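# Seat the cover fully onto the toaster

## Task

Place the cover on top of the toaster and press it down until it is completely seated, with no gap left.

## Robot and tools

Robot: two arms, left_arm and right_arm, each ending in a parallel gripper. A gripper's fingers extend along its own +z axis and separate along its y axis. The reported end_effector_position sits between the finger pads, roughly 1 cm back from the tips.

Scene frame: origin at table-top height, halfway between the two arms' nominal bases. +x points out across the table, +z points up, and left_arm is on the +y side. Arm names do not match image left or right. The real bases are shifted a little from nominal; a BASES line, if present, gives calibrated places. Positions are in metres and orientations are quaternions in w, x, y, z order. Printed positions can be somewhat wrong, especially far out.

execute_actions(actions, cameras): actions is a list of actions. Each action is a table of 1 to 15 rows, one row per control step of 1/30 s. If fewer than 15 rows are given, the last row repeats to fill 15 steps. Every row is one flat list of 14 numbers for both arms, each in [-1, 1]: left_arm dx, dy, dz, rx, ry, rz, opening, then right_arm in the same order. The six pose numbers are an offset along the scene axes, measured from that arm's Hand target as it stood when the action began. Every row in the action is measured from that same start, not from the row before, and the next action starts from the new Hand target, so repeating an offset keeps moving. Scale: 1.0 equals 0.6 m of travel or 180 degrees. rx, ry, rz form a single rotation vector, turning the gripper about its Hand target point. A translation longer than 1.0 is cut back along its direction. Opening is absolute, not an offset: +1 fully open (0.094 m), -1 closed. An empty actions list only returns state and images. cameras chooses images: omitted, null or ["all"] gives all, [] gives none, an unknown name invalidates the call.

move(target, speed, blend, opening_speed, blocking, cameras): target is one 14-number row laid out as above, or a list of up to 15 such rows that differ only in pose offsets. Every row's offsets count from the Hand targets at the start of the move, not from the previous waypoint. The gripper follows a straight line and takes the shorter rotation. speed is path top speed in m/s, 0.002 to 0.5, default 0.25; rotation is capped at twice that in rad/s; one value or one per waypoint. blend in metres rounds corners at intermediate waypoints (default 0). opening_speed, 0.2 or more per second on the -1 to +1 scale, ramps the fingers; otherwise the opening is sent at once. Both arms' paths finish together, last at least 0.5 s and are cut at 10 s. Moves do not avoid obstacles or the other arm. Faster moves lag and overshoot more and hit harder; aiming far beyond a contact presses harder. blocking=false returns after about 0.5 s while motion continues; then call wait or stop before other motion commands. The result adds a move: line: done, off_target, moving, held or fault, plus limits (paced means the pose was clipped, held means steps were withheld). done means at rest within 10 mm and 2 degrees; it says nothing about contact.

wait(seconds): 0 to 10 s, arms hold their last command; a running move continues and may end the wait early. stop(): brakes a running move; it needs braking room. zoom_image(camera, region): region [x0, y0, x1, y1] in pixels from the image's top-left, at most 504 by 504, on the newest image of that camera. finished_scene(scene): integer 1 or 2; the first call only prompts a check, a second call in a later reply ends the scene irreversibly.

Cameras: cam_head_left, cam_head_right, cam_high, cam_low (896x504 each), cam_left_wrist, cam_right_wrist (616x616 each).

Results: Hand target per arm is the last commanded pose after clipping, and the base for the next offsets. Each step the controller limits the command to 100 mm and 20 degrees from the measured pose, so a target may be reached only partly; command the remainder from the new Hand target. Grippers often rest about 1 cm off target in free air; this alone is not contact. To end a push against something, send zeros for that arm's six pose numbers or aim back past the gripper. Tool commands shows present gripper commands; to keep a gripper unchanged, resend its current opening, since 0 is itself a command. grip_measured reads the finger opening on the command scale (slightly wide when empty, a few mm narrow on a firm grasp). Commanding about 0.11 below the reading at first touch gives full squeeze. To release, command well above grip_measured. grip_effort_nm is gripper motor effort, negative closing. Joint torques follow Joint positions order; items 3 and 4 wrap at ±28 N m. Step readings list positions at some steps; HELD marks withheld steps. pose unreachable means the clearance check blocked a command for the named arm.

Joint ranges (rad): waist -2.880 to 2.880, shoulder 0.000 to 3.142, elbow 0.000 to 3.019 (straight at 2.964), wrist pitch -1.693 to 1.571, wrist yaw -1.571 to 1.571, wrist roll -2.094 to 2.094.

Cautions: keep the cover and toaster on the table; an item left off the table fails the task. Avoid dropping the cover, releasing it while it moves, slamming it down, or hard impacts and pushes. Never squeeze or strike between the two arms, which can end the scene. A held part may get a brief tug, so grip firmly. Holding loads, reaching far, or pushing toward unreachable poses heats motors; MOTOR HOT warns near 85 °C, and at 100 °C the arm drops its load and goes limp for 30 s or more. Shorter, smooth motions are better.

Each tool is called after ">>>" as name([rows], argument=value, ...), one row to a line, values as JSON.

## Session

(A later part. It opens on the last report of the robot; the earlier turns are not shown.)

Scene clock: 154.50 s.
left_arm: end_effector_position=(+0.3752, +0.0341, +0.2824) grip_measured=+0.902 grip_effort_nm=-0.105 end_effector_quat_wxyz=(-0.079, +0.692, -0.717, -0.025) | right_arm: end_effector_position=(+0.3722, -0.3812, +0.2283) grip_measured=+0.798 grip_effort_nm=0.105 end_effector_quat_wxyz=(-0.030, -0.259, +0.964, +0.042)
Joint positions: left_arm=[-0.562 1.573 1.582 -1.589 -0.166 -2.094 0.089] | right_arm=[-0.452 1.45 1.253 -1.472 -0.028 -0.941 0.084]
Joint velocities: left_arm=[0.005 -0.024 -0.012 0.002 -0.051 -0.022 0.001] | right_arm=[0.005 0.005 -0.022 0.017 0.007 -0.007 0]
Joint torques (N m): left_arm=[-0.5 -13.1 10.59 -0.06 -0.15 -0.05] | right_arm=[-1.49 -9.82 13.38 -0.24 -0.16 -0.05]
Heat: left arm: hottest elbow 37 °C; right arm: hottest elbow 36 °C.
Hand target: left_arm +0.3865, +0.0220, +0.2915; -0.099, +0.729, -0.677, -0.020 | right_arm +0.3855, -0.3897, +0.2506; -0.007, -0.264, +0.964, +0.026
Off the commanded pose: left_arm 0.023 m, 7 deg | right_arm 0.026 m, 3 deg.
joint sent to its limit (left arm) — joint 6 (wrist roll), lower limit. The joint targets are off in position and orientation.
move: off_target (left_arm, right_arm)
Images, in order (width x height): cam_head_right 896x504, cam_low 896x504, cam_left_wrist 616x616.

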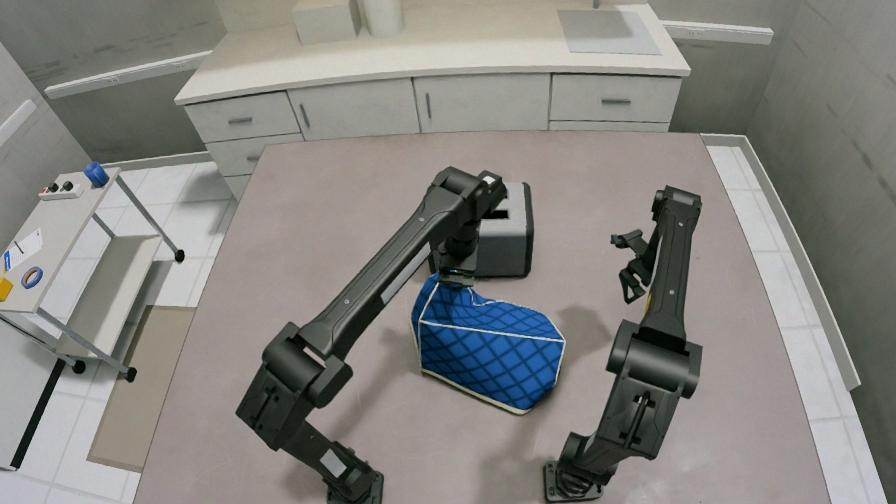

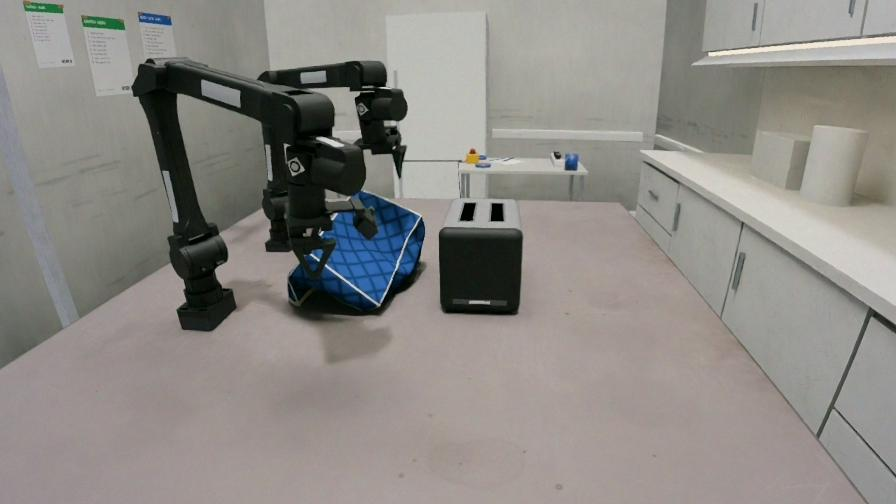

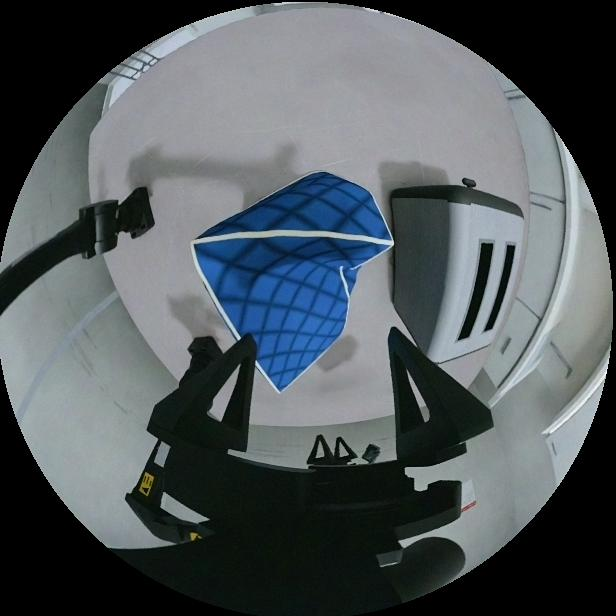

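>>> move(target=[0.045,0.05,-0.15,0,0,0,0.8,0,0,0,0,0,0,0.8], speed=0.15, cameras=["cam_left_wrist","cam_low"])

Scene clock: 158.73 s.
left_arm: end_effector_position=(+0.4065, +0.0502, +0.2062) grip_measured=+0.802 grip_effort_nm=-0.110 end_effector_quat_wxyz=(-0.092, +0.712, -0.696, -0.018) | right_arm: end_effector_position=(+0.3724, -0.3813, +0.2286) grip_measured=+0.798 grip_effort_nm=0.120 end_effector_quat_wxyz=(-0.030, -0.259, +0.964, +0.042)
Joint positions: left_arm=[-0.508 1.628 1.446 -1.373 -0.188 -2.094 0.085] | right_arm=[-0.452 1.45 1.253 -1.473 -0.028 -0.942 0.084]
Joint velocities: left_arm=[-0.015 -0.005 0.002 0.002 0.022 0.007 0.001] | right_arm=[-0.005 0.005 -0.012 -0.022 -0.051 0.037 -0.001]
Joint torques (N m): left_arm=[1.08 -14.97 7.51 0.4 -0.35 -0.05] | right_arm=[-1.55 -9.88 13.31 -0.25 -0.16 -0.06]
Heat: left arm: hottest elbow 37 °C; right arm: hottest elbow 37 °C.
Hand target: left_arm +0.4143, +0.0528, +0.2023; -0.099, +0.729, -0.677, -0.019 | right_arm +0.3855, -0.3897, +0.2507; -0.007, -0.264, +0.964, +0.026
Off the commanded pose: left_arm 0.009 m, 3 deg | right_arm 0.027 m, 3 deg.
joint sent to its limit (left arm) — joint 6 (wrist roll), lower limit. The joint targets still meet the commanded pose.
move: off_target (left_arm, right_arm)
Images, in order (width x height): cam_low 896x504, cam_left_wrist 616x616.

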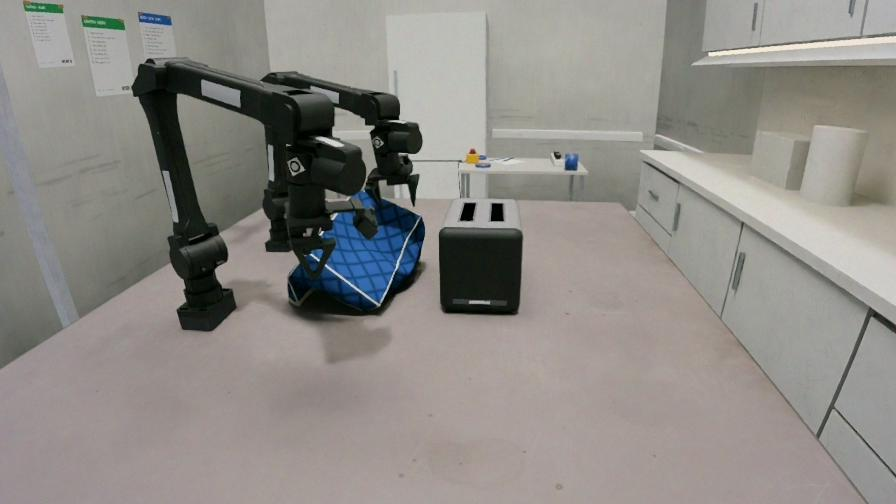

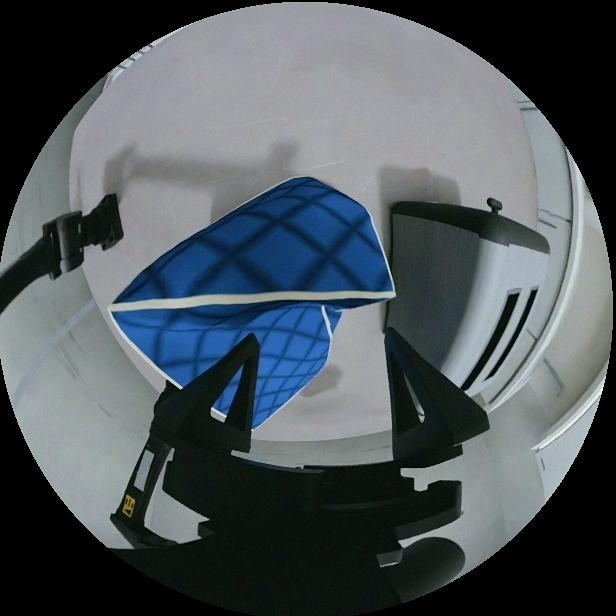

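>>> move(target=[-0.005,-0.01,-0.22,0,0,0,0.8,0,0,0,0,0,0,0.8], speed=0.15, cameras=["cam_left_wrist","cam_low"])

Scene clock: 166.00 s.
left_arm: end_effector_position=(+0.4121, +0.0479, +0.0881) grip_measured=+0.802 grip_effort_nm=-0.110 end_effector_quat_wxyz=(-0.098, +0.713, -0.695, -0.004) | right_arm: end_effector_position=(+0.3724, -0.3813, +0.2286) grip_measured=+0.798 grip_effort_nm=0.115 end_effector_quat_wxyz=(-0.030, -0.260, +0.964, +0.042)
Joint positions: left_arm=[-0.508 1.725 1.243 -1.043 -0.191 -2.095 0.085] | right_arm=[-0.452 1.45 1.253 -1.473 -0.028 -0.943 0.084]
Joint velocities: left_arm=[-0.005 -0.005 0.007 -0.007 -0.037 -0.022 -0.001] | right_arm=[0.005 -0.015 -0.002 -0.002 0.037 0.051 -0.001]
Joint torques (N m): left_arm=[0.26 -13.27 6.02 0.2 -0.14 -0.02] | right_arm=[-1.49 -9.76 13.33 -0.24 -0.17 -0.06]
Heat: left arm: hottest elbow 38 °C; right arm: hottest elbow 38 °C.
Hand target: left_arm +0.4117, +0.0490, +0.0708; -0.099, +0.729, -0.677, -0.019 | right_arm +0.3855, -0.3897, +0.2507; -0.007, -0.264, +0.964, +0.026
Off the commanded pose: left_arm 0.018 m, 3 deg | right_arm 0.027 m, 3 deg.
joint sent to its limit (left arm) — joint 6 (wrist roll), lower limit. The joint targets still meet the commanded pose.
move: off_target (left_arm, right_arm)
Images, in order (width x height): cam_low 896x504, cam_left_wrist 616x616.

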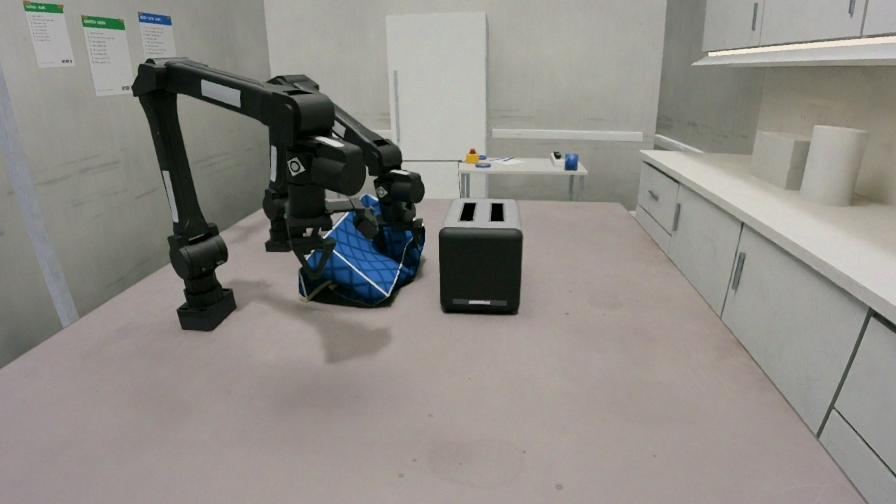

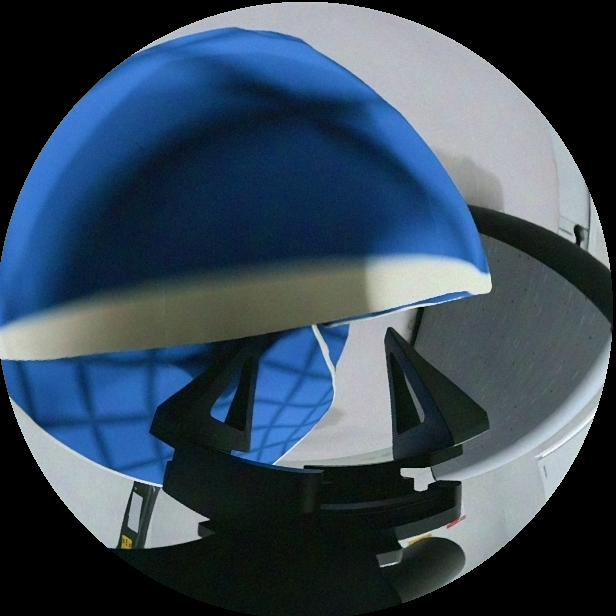

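Edge between fingers, deep. Close.

>>> move(target=[0,0,0,0,0,0,-1,0,0,0,0,0,0,0.8], opening_speed=1.5, cameras=["cam_left_wrist","cam_low"])

Scene clock: 171.63 s.
left_arm: end_effector_position=(+0.4108, +0.0486, +0.0849) grip_measured=-0.987 grip_effort_nm=-0.535 end_effector_quat_wxyz=(-0.097, +0.712, -0.695, -0.007) | right_arm: end_effector_position=(+0.3724, -0.3813, +0.2286) grip_measured=+0.798 grip_effort_nm=0.095 end_effector_quat_wxyz=(-0.030, -0.260, +0.964, +0.042)
Joint positions: left_arm=[-0.508 1.73 1.24 -1.043 -0.191 -2.095 0.001] | right_arm=[-0.452 1.45 1.253 -1.473 -0.028 -0.943 0.084]
Joint velocities: left_arm=[-0.024 -0.005 -0.002 0.002 -0.022 0.007 -0.002] | right_arm=[0.005 0.005 0.012 -0.027 -0.066 -0.037 -0.001]
Joint torques (N m): left_arm=[0.38 -14.04 6.22 0.34 -0.14 -0.06] | right_arm=[-1.44 -9.88 13.31 -0.23 -0.16 -0.07]
Heat: left arm: hottest elbow 38 °C; right arm: hottest elbow 39 °C.
Hand target: left_arm +0.4116, +0.0490, +0.0707; -0.099, +0.729, -0.677, -0.019 | right_arm +0.3855, -0.3897, +0.2507; -0.007, -0.264, +0.964, +0.026
Off the commanded pose: left_arm 0.014 m, 3 deg | right_arm 0.027 m, 3 deg.
joint sent to its limit (left arm) — joint 6 (wrist roll), lower limit. The joint targets still meet the commanded pose.
move: off_target (left_arm, right_arm)
Images, in order (width x height): cam_low 896x504, cam_left_wrist 616x616.

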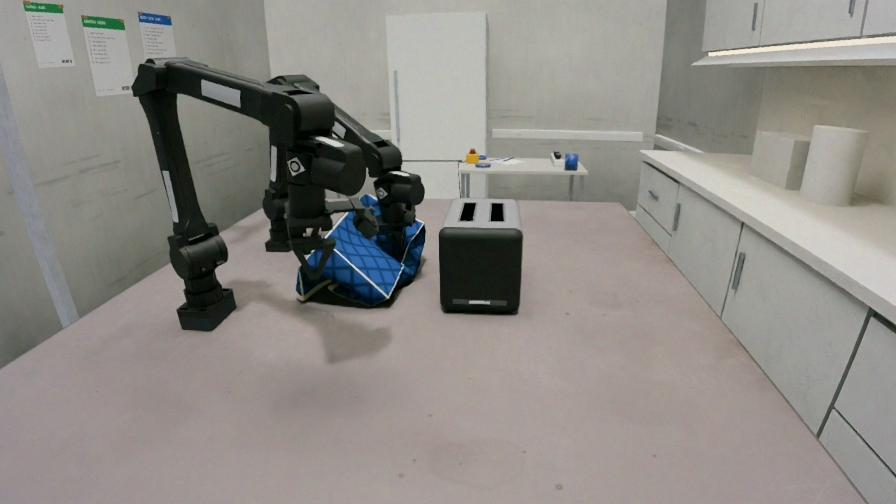

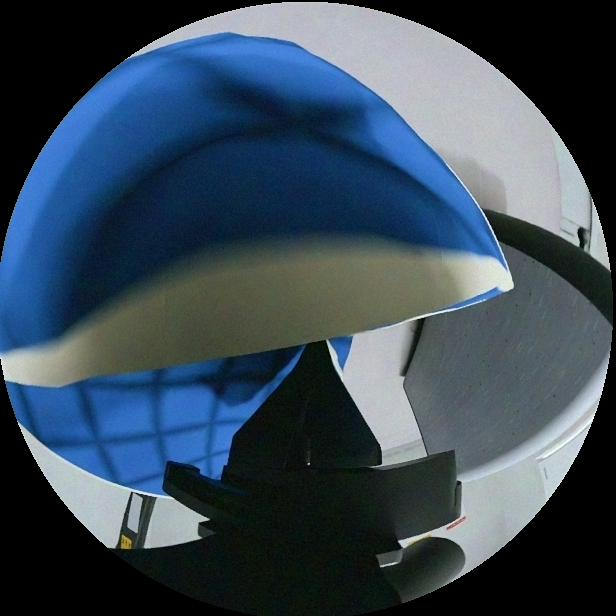

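>>> move(target=[0.05,0,0.3,0,0.2,0,0.8,0,0,0,0,0,0,0.8], speed=0.25, cameras=["cam_left_wrist","cam_low","cam_head_right"])

Scene clock: 182.77 s.
left_arm: end_effector_position=(+0.4310, +0.0429, +0.2224) grip_measured=+0.798 grip_effort_nm=0.120 end_effector_quat_wxyz=(+0.049, +0.714, -0.694, -0.081) | right_arm: end_effector_position=(+0.3724, -0.3813, +0.2286) grip_measured=+0.798 grip_effort_nm=0.110 end_effector_quat_wxyz=(-0.030, -0.260, +0.964, +0.042)
Joint positions: left_arm=[-0.424 1.822 1.743 -1.679 0.035 -2.014 0.084] | right_arm=[-0.452 1.45 1.253 -1.473 -0.028 -0.943 0.084]
Joint velocities: left_arm=[-0.024 0.005 -0.012 0.002 -0.022 -0.022 0.001] | right_arm=[-0.015 -0.005 -0.002 -0.012 0.095 -0.037 -0.001]
Joint torques (N m): left_arm=[1.08 -21.01 9.94 -0.81 0.08 0.12] | right_arm=[-1.49 -9.88 13.31 -0.2 -0.16 -0.06]
Heat: left arm: hottest elbow 37 °C; right arm: hottest elbow 40 °C.
Hand target: left_arm +0.4413, +0.0454, +0.2514; +0.113, +0.689, -0.674, -0.240 | right_arm +0.3855, -0.3897, +0.2507; -0.007, -0.264, +0.964, +0.026
Off the commanded pose: left_arm 0.031 m, 20 deg; orientation clipped | right_arm 0.027 m, 3 deg.
joint sent to its limit (left arm) — joint 4 (wrist pitch), lower limit. The joint targets are off in position and orientation.
move: off_target (left_arm, right_arm); limits=paced
Images, in order (width x height): cam_head_right 896x504, cam_low 896x504, cam_left_wrist 616x616.

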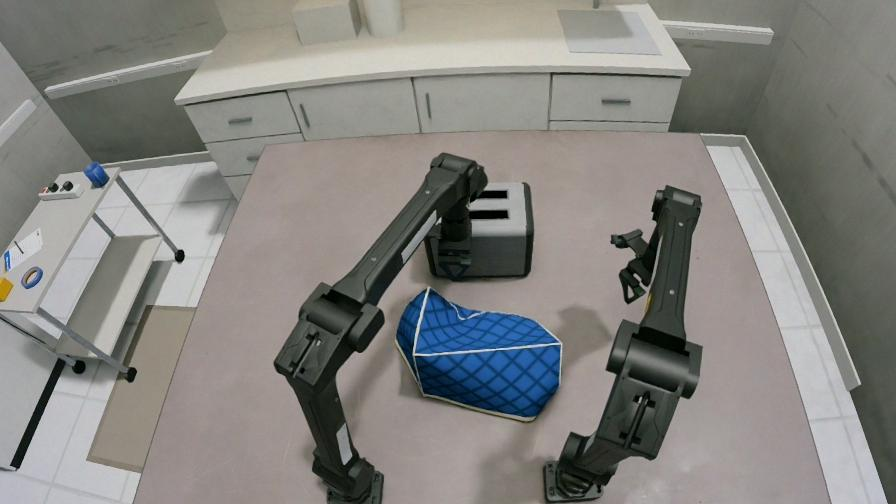

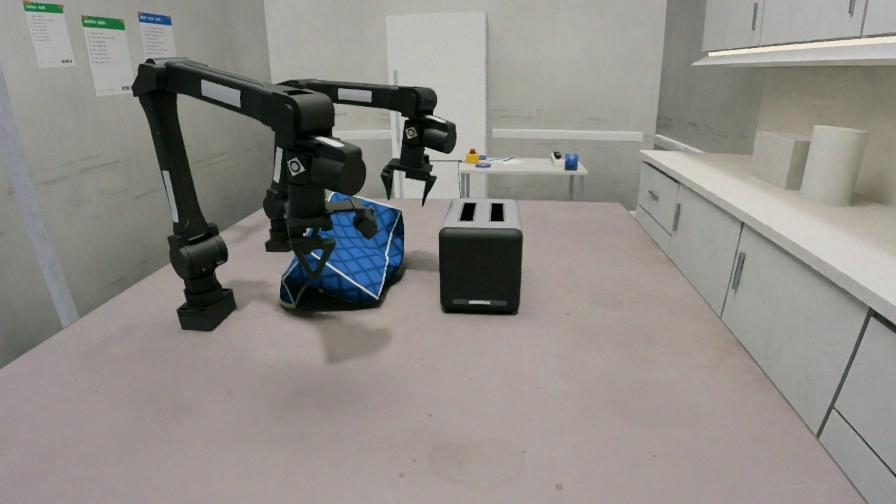

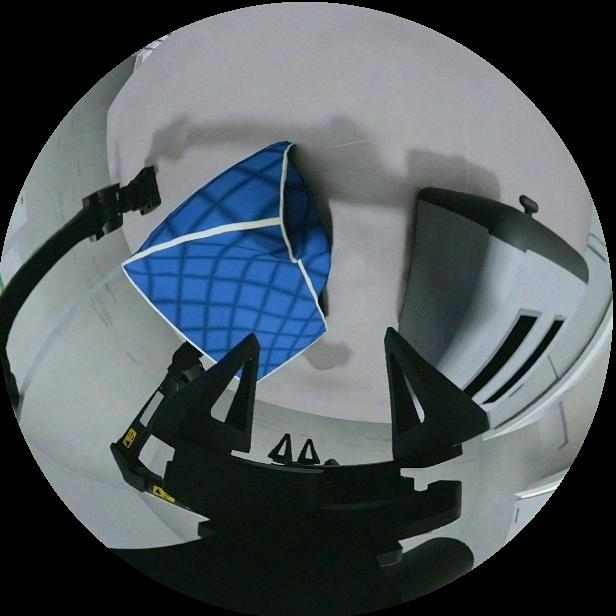

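>>> move(target=[0.0,-0.02,-0.1,0,0.1,0,0.8,0,0,0,0,0,0,0.8], speed=0.2, cameras=["cam_left_wrist","cam_low"])

Scene clock: 192.43 s.
left_arm: end_effector_position=(+0.4308, +0.0308, +0.1914) grip_measured=+0.798 grip_effort_nm=0.110 end_effector_quat_wxyz=(+0.111, +0.710, -0.690, -0.091) | right_arm: end_effector_position=(+0.3724, -0.3813, +0.2286) grip_measured=+0.798 grip_effort_nm=0.110 end_effector_quat_wxyz=(-0.030, -0.260, +0.964, +0.042)
Joint positions: left_arm=[-0.41 1.887 1.743 -1.679 0.142 -1.986 0.084] | right_arm=[-0.452 1.45 1.253 -1.473 -0.028 -0.943 0.084]
Joint velocities: left_arm=[-0.005 0.005 -0.012 0.007 0.037 -0.007 0] | right_arm=[0.005 0.005 -0.022 0.002 -0.007 -0.066 0]
Joint torques (N m): left_arm=[0.91 -18.08 8.95 -0.9 0.13 0.13] | right_arm=[-1.49 -9.93 13.3 -0.25 -0.17 -0.05]
Heat: left arm: hottest elbow 39 °C; right arm: hottest elbow 41 °C.
Hand target: left_arm +0.4416, +0.0342, +0.1918; +0.177, +0.676, -0.671, -0.248 | right_arm +0.3855, -0.3897, +0.2507; -0.007, -0.264, +0.964, +0.026
Off the commanded pose: left_arm 0.011 m, 33 deg; orientation clipped | right_arm 0.027 m, 3 deg.
joint sent to its limit (left arm) — joint 4 (wrist pitch), lower limit. The joint targets are off in orientation, not in position.
move: off_target (left_arm, right_arm); limits=paced
Images, in order (width x height): cam_low 896x504, cam_left_wrist 616x616.

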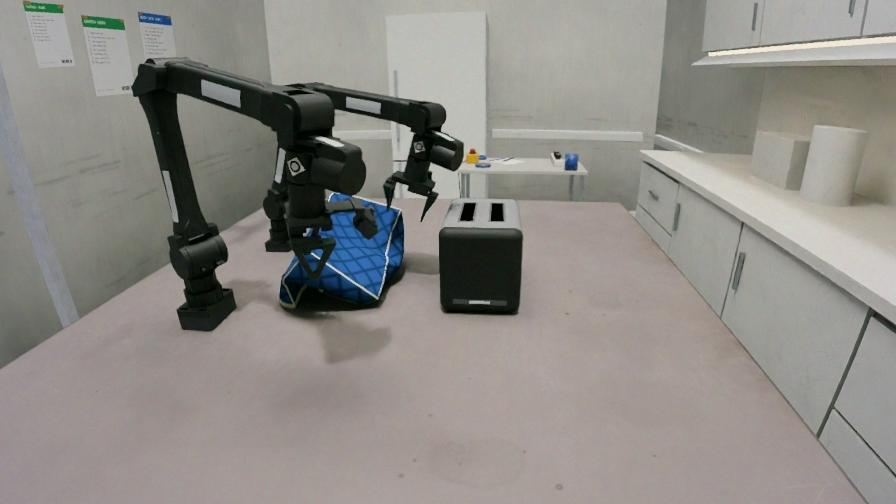

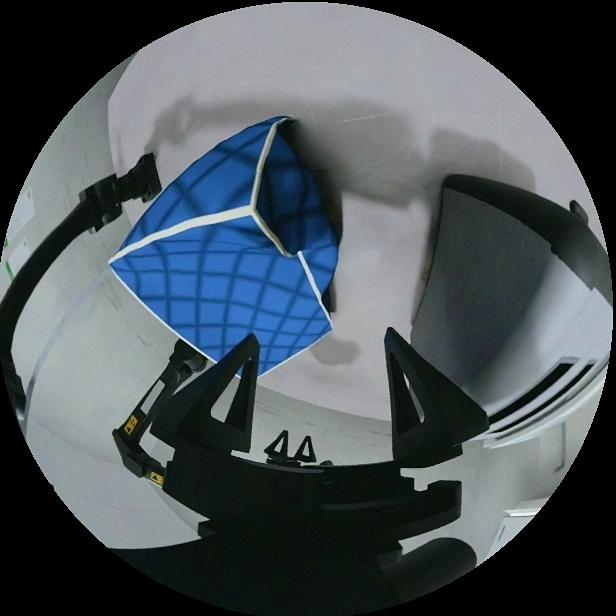

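>>> move([
  [-0.01,0.05,-0.03,0,0,0,0.8,0,0,0,0,0,0,0.8],
  [-0.055,0.05,-0.2,0,0,0,0.8,0,0,0,0,0,0,0.8],
], speed=0.15, cameras=["cam_left_wrist","cam_low"])

Scene clock: 197.70 s.
left_arm: end_effector_position=(+0.4191, +0.0621, +0.1185) grip_measured=+0.798 grip_effort_nm=0.115 end_effector_quat_wxyz=(+0.142, +0.697, -0.682, -0.170) | right_arm: end_effector_position=(+0.3724, -0.3813, +0.2286) grip_measured=+0.798 grip_effort_nm=0.110 end_effector_quat_wxyz=(-0.030, -0.260, +0.964, +0.042)
Joint positions: left_arm=[-0.368 1.99 1.666 -1.678 0.121 -1.93 0.084] | right_arm=[-0.452 1.45 1.253 -1.473 -0.028 -0.943 0.084]
Joint velocities: left_arm=[-0.005 0.005 -0.002 -0.017 -0.037 0.037 0.001] | right_arm=[0.005 -0.005 -0.007 -0.002 0.022 0.022 0]
Joint torques (N m): left_arm=[-0.21 -13.04 5.03 -1.11 -0.15 0.1] | right_arm=[-1.49 -9.7 13.31 -0.24 -0.17 -0.06]
Heat: left arm: hottest elbow 39 °C; right arm: hottest elbow 42 °C.
Hand target: left_arm +0.4096, +0.0658, +0.0721; +0.175, +0.678, -0.670, -0.248 | right_arm +0.3855, -0.3897, +0.2507; -0.007, -0.264, +0.964, +0.026
Off the commanded pose: left_arm 0.048 m, 10 deg | right_arm 0.027 m, 3 deg.
joint sent to its limit (left arm) — joint 4 (wrist pitch), lower limit. The joint targets are off in position and orientation.
move: off_target (left_arm, right_arm)
Images, in order (width x height): cam_low 896x504, cam_left_wrist 616x616.

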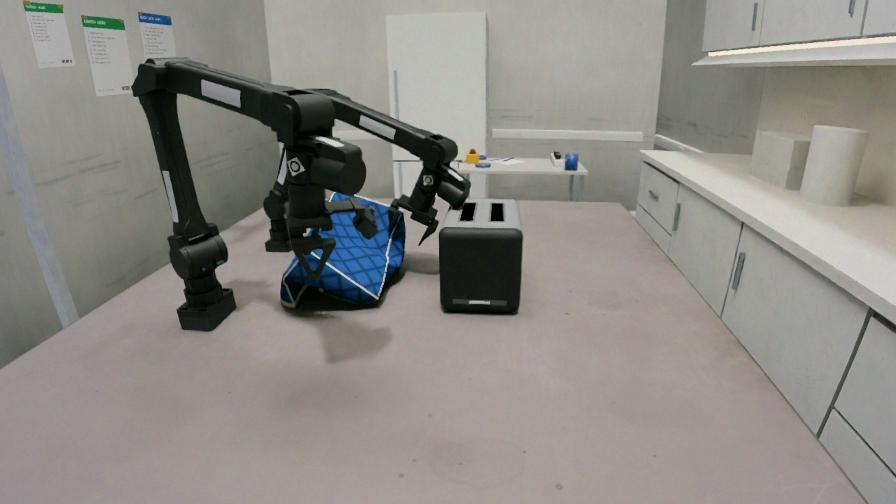

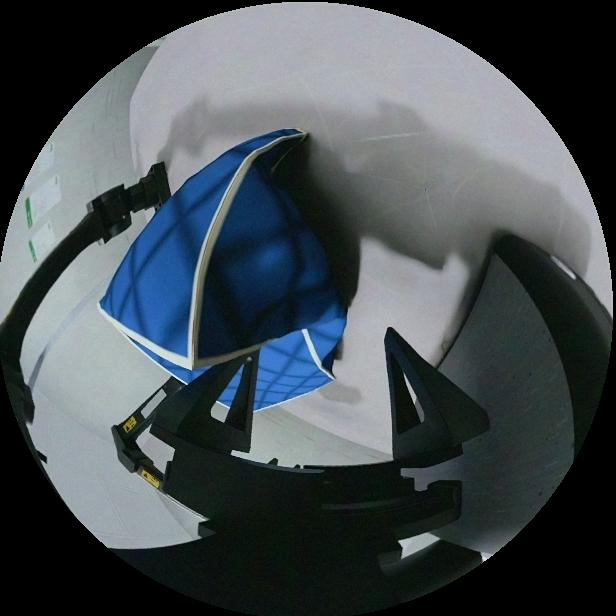

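>>> move(target=[-0.03,0.0,0.03,0,0,0,0.8,0,0,0,0,0,0,0.8], speed=0.15, cameras=["cam_left_wrist","cam_high"])

Scene clock: 201.03 s.
left_arm: end_effector_position=(+0.4111, +0.0652, +0.1196) grip_measured=+0.798 grip_effort_nm=0.115 end_effector_quat_wxyz=(+0.144, +0.697, -0.681, -0.174) | right_arm: end_effector_position=(+0.3724, -0.3813, +0.2286) grip_measured=+0.798 grip_effort_nm=0.120 end_effector_quat_wxyz=(-0.030, -0.260, +0.964, +0.042)
Joint positions: left_arm=[-0.368 1.973 1.64 -1.678 0.121 -1.929 0.084] | right_arm=[-0.452 1.45 1.253 -1.473 -0.028 -0.943 0.084]
Joint velocities: left_arm=[0.005 0.005 -0.012 -0.012 0.037 -0.081 0] | right_arm=[-0.015 -0.005 -0.002 -0.007 0.007 -0.007 0]
Joint torques (N m): left_arm=[-0.91 -16.32 3.25 -1.11 0.02 0.01] | right_arm=[-1.61 -9.88 13.31 -0.25 -0.16 -0.06]
Heat: left arm: hottest elbow 39 °C; right arm: hottest elbow 42 °C.
Hand target: left_arm +0.3915, +0.0660, +0.0900; +0.175, +0.678, -0.670, -0.248 | right_arm +0.3855, -0.3897, +0.2507; -0.007, -0.264, +0.964, +0.026
Off the commanded pose: left_arm 0.035 m, 10 deg | right_arm 0.027 m, 3 deg.
joint sent to its limit (left arm) — joint 4 (wrist pitch), lower limit. The joint targets are off in orientation, not in position.
move: off_target (left_arm, right_arm)
Images, in order (width x height): cam_high 896x504, cam_left_wrist 616x616.

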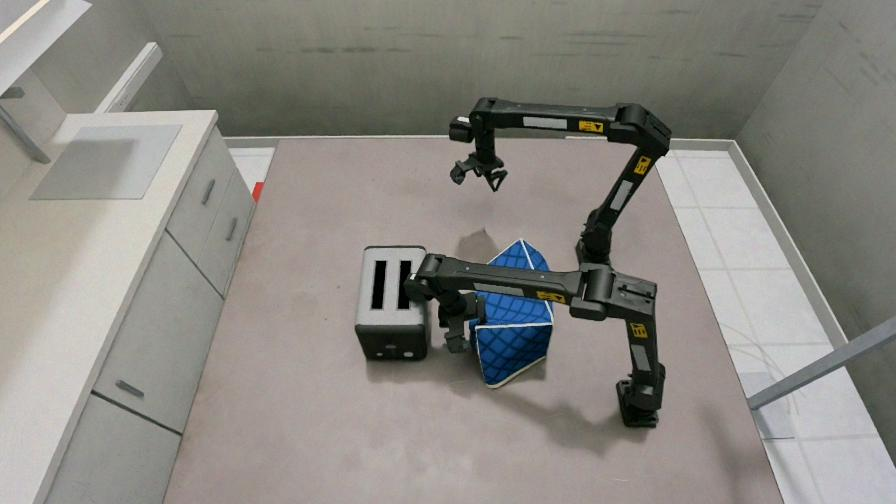

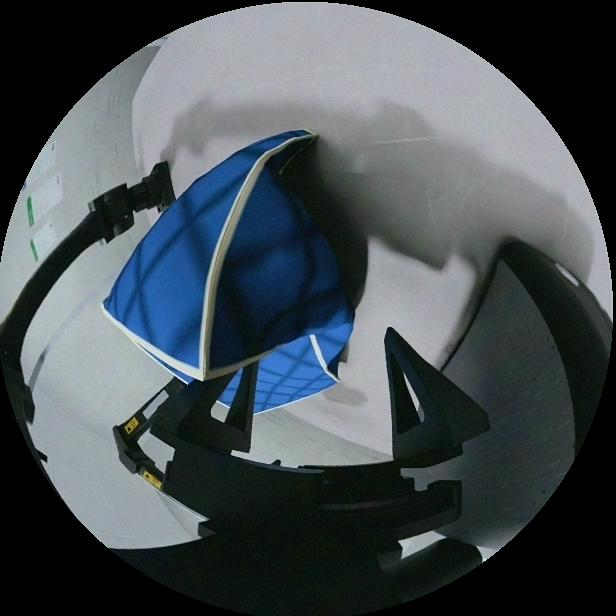

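>>> move([
  [0.0,0.0,0.12,0,-0.15,0,0.8,0,0,0,0,0,0,0.8],
  [0,0,0.22,0,-0.29,0,0.8,0,0,0,0,0,0,0.8],
], speed=0.25, cameras=["cam_left_wrist","cam_low","cam_head_right"])

Scene clock: 208.80 s.
left_arm: end_effector_position=(+0.3905, +0.0725, +0.2075) grip_measured=+0.798 grip_effort_nm=0.110 end_effector_quat_wxyz=(-0.126, +0.716, -0.684, +0.059) | right_arm: end_effector_position=(+0.3724, -0.3813, +0.2286) grip_measured=+0.798 grip_effort_nm=0.110 end_effector_quat_wxyz=(-0.030, -0.260, +0.964, +0.042)
Joint positions: left_arm=[-0.491 1.464 1.247 -1.169 -0.211 -2.084 0.084] | right_arm=[-0.452 1.45 1.253 -1.473 -0.028 -0.943 0.084]
Joint velocities: left_arm=[-0.005 -0.005 -0.002 0.017 -0.037 -0.022 0] | right_arm=[-0.005 0.005 -0.012 -0.002 0.066 -0.037 0]
Joint torques (N m): left_arm=[-1.2 -15.62 7.47 0.64 -0.37 -0.02] | right_arm=[-1.49 -9.93 13.34 -0.25 -0.17 -0.05]
Heat: left arm: hottest elbow 38 °C; right arm: hottest elbow 42 °C.
Hand target: left_arm +0.3906, +0.0656, +0.2197; -0.133, +0.715, -0.682, +0.078 | right_arm +0.3855, -0.3897, +0.2507; -0.007, -0.264, +0.964, +0.026
Off the commanded pose: left_arm 0.016 m, 2 deg | right_arm 0.027 m, 3 deg.
move: off_target (left_arm, right_arm)
Images, in order (width x height): cam_head_right 896x504, cam_low 896x504, cam_left_wrist 616x616.

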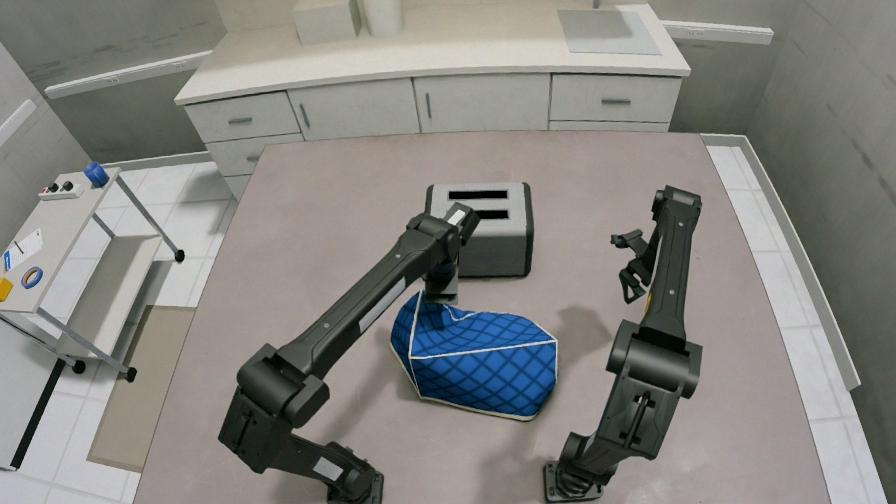

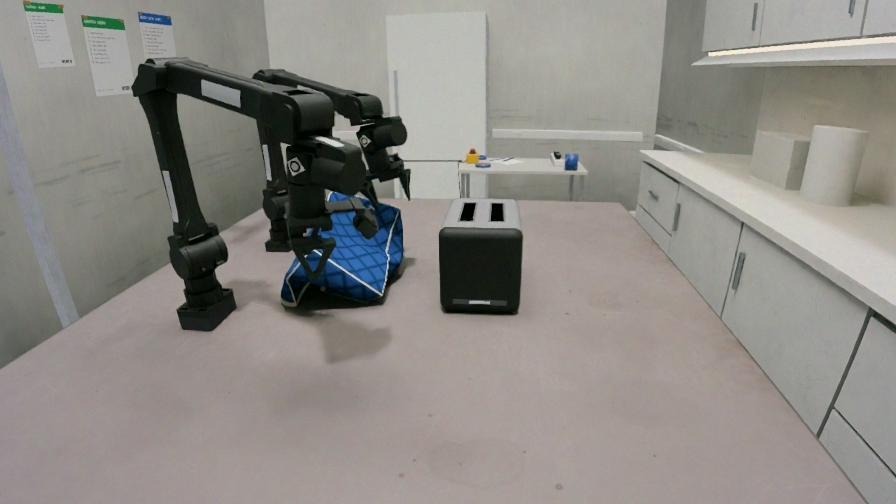

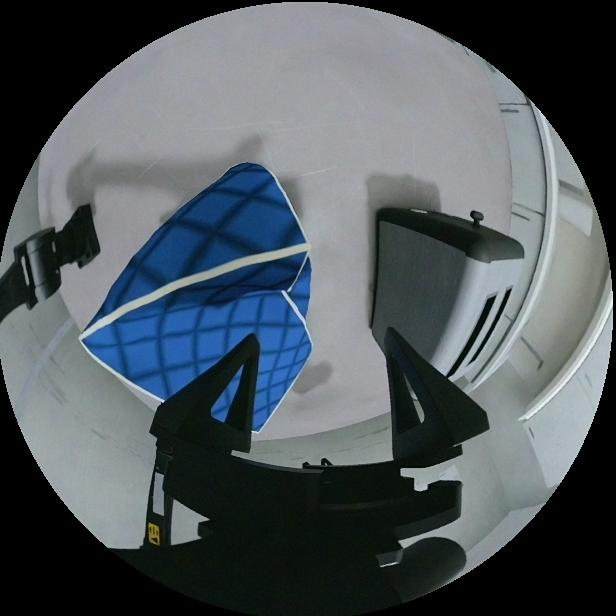

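>>> move([
  [0.01,-0.01,-0.12,0,0.1,0,0.8,0,0,0,0,0,0,0.8],
  [0.005,-0.01,-0.29,0,0.1,0,0.8,0,0,0,0,0,0,0.8],
], speed=0.2, cameras=["cam_left_wrist"])

>>> move(target=[0,0,0,0,0,0,-1,0,0,0,0,0,0,0.8], opening_speed=1.5, cameras=["cam_left_wrist","cam_low"])

Scene clock: 216.57 s.
left_arm: end_effector_position=(+0.3919, +0.0577, +0.0619) grip_measured=+0.798 grip_effort_nm=0.105 end_effector_quat_wxyz=(-0.030, +0.720, -0.693, -0.026) | right_arm: end_effector_position=(+0.3724, -0.3813, +0.2286) grip_measured=+0.798 grip_effort_nm=0.120 end_effector_quat_wxyz=(-0.030, -0.260, +0.964, +0.042)
Joint positions: left_arm=[-0.468 1.749 1.207 -1.06 -0.073 -2.073 0.084] | right_arm=[-0.452 1.45 1.253 -1.473 -0.028 -0.943 0.084]
Joint velocities: left_arm=[-0.015 -0.015 -0.017 0.002 0.037 0.007 0] | right_arm=[0.005 -0.005 -0.022 0.007 0.007 -0.007 0]
Joint torques (N m): left_arm=[1.08 -13.8 6.01 0.23 -0.01 0.16] | right_arm=[-1.55 -9.99 13.29 -0.27 -0.16 -0.05]
Heat: left arm: hottest elbow 37 °C; right arm: hottest elbow 42 °C.
Hand target: left_arm +0.3942, +0.0622, +0.0470; -0.026, +0.720, -0.693, -0.035 | right_arm +0.3855, -0.3897, +0.2507; -0.007, -0.264, +0.964, +0.026
Off the commanded pose: left_arm 0.016 m, 1 deg | right_arm 0.027 m, 3 deg.
move: off_target (left_arm, right_arm)
Images, in order (width x height): cam_left_wrist 616x616.

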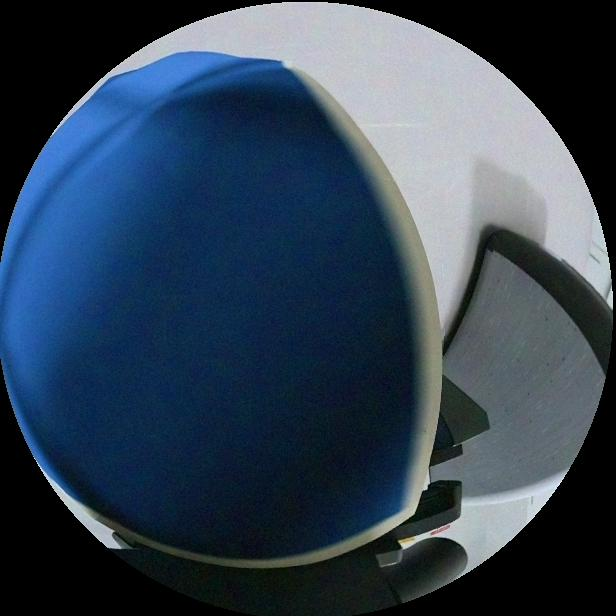

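Scene clock: 218.13 s.
left_arm: end_effector_position=(+0.3923, +0.0575, +0.0611) grip_measured=-0.987 grip_effort_nm=-0.540 end_effector_quat_wxyz=(-0.030, +0.719, -0.694, -0.026) | right_arm: end_effector_position=(+0.3724, -0.3813, +0.2286) grip_measured=+0.798 grip_effort_nm=0.110 end_effector_quat_wxyz=(-0.030, -0.260, +0.964, +0.042)
Joint positions: left_arm=[-0.468 1.751 1.207 -1.058 -0.073 -2.07 0.001] | right_arm=[-0.452 1.45 1.253 -1.473 -0.028 -0.943 0.084]
Joint velocities: left_arm=[-0.005 -0.005 -0.007 -0.002 -0.051 -0.037 -0.002] | right_arm=[-0.015 -0.005 0.002 -0.007 0.007 0.007 0]
Joint torques (N m): left_arm=[0.62 -13.45 5.94 0.21 -0.03 0.14] | right_arm=[-1.55 -9.88 13.31 -0.24 -0.17 -0.06]
Heat: left arm: hottest elbow 37 °C; right arm: hottest elbow 43 °C.
Hand target: left_arm +0.3942, +0.0622, +0.0472; -0.026, +0.720, -0.693, -0.035 | right_arm +0.3855, -0.3897, +0.2507; -0.007, -0.264, +0.964, +0.026
Off the commanded pose: left_arm 0.015 m, 1 deg | right_arm 0.027 m, 3 deg.
move: off_target (left_arm, right_arm)
Images, in order (width x height): cam_low 896x504, cam_left_wrist 616x616.

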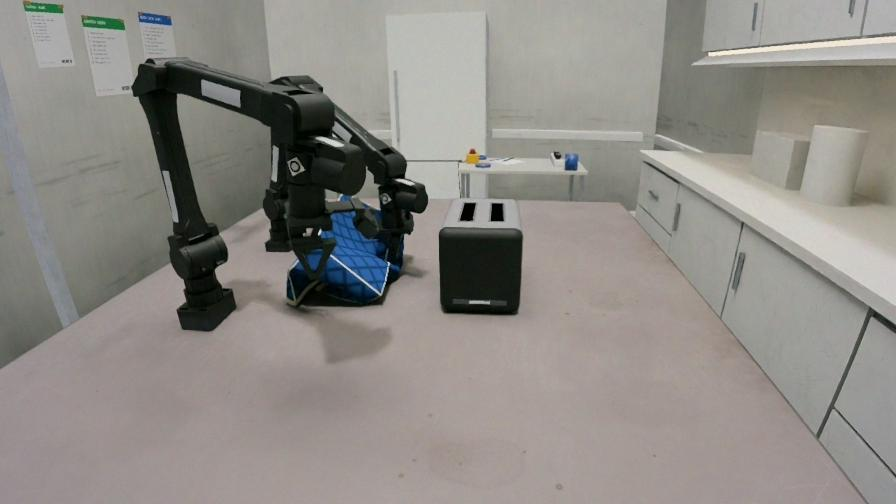

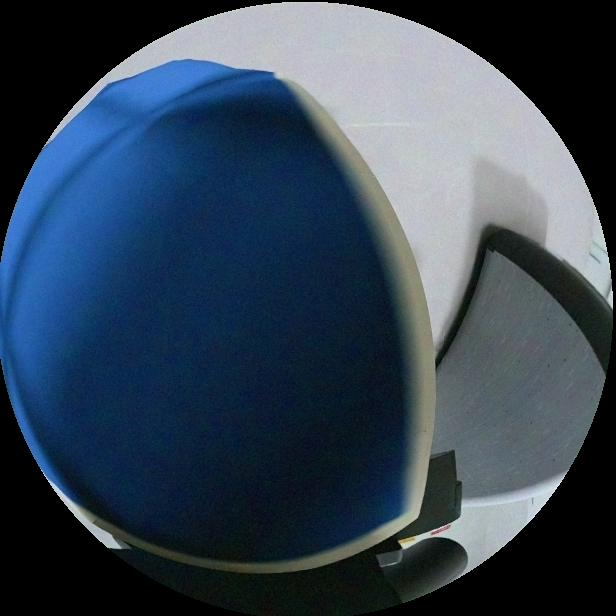

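>>> move([
  [0,0,0.22,0,0,0,0.8,0,0,0,0,0,0,0.8],
  [-0.09,0.14,0.36,0,0,-0.5,0.8,0,0,0,0,0,0,0.8],
], speed=0.4, cameras=["cam_left_wrist","cam_low","cam_head_right"])

Scene clock: 230.53 s.
left_arm: end_effector_position=(+0.3422, +0.1370, +0.2528) grip_measured=+0.798 grip_effort_nm=0.100 end_effector_quat_wxyz=(+0.037, -0.016, +0.999, +0.010) | right_arm: end_effector_position=(+0.3724, -0.3813, +0.2286) grip_measured=+0.798 grip_effort_nm=0.115 end_effector_quat_wxyz=(-0.030, -0.260, +0.964, +0.042)
Joint positions: left_arm=[-0.332 1.347 1.267 -1.429 -0.044 -0.359 0.084] | right_arm=[-0.452 1.45 1.253 -1.473 -0.028 -0.943 0.084]
Joint velocities: left_arm=[-0.005 -0.005 0.002 -0.007 -0.037 -0.037 -0.001] | right_arm=[-0.015 -0.015 -0.017 0.007 0.037 0.022 0]
Joint torques (N m): left_arm=[0.97 -13.27 7.51 -0.24 0.1 0.14] | right_arm=[-1.61 -9.99 13.3 -0.25 -0.17 -0.05]
Heat: left arm: hottest elbow 36 °C; right arm: hottest elbow 43 °C.
Hand target: left_arm +0.3405, +0.1434, +0.2625; +0.044, -0.019, +0.999, +0.006 | right_arm +0.3855, -0.3897, +0.2507; -0.007, -0.264, +0.964, +0.026
Off the commanded pose: left_arm 0.014 m, 1 deg | right_arm 0.027 m, 3 deg.
move: off_target (left_arm, right_arm); limits=paced
Images, in order (width x height): cam_head_right 896x504, cam_low 896x504, cam_left_wrist 616x616.

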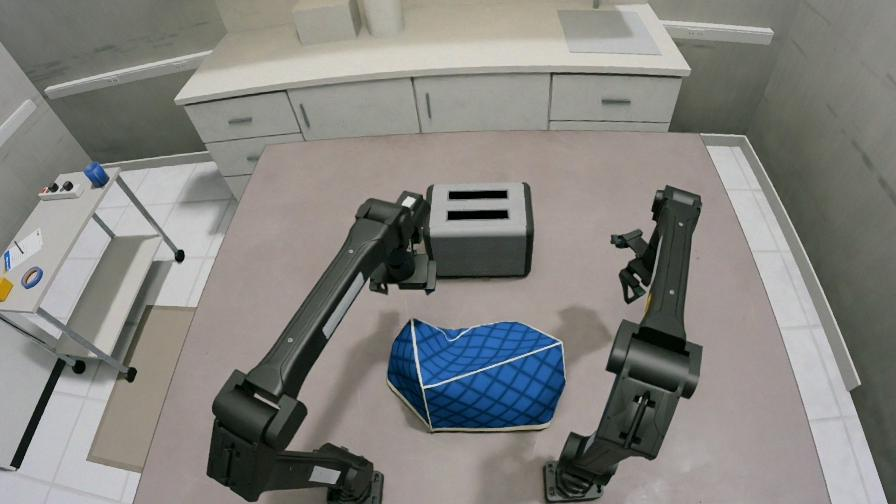

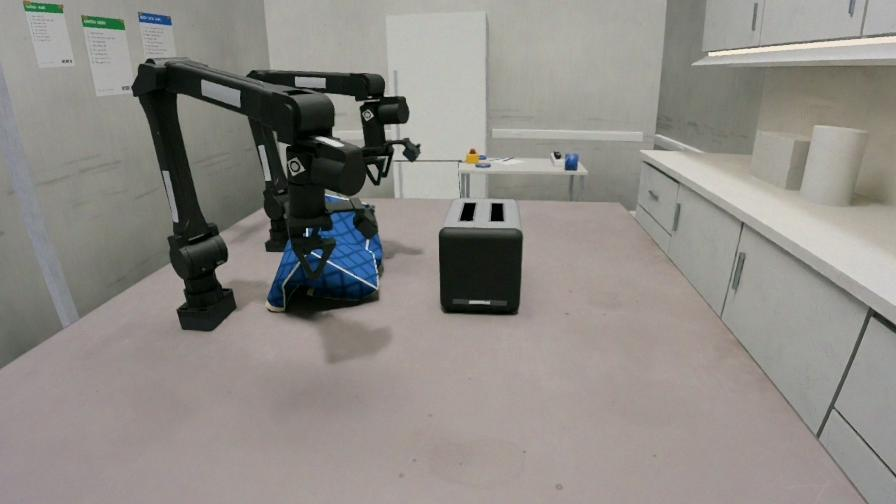

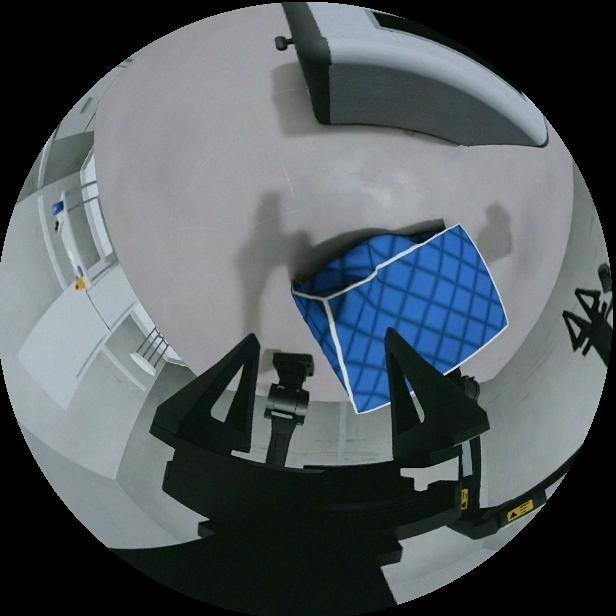

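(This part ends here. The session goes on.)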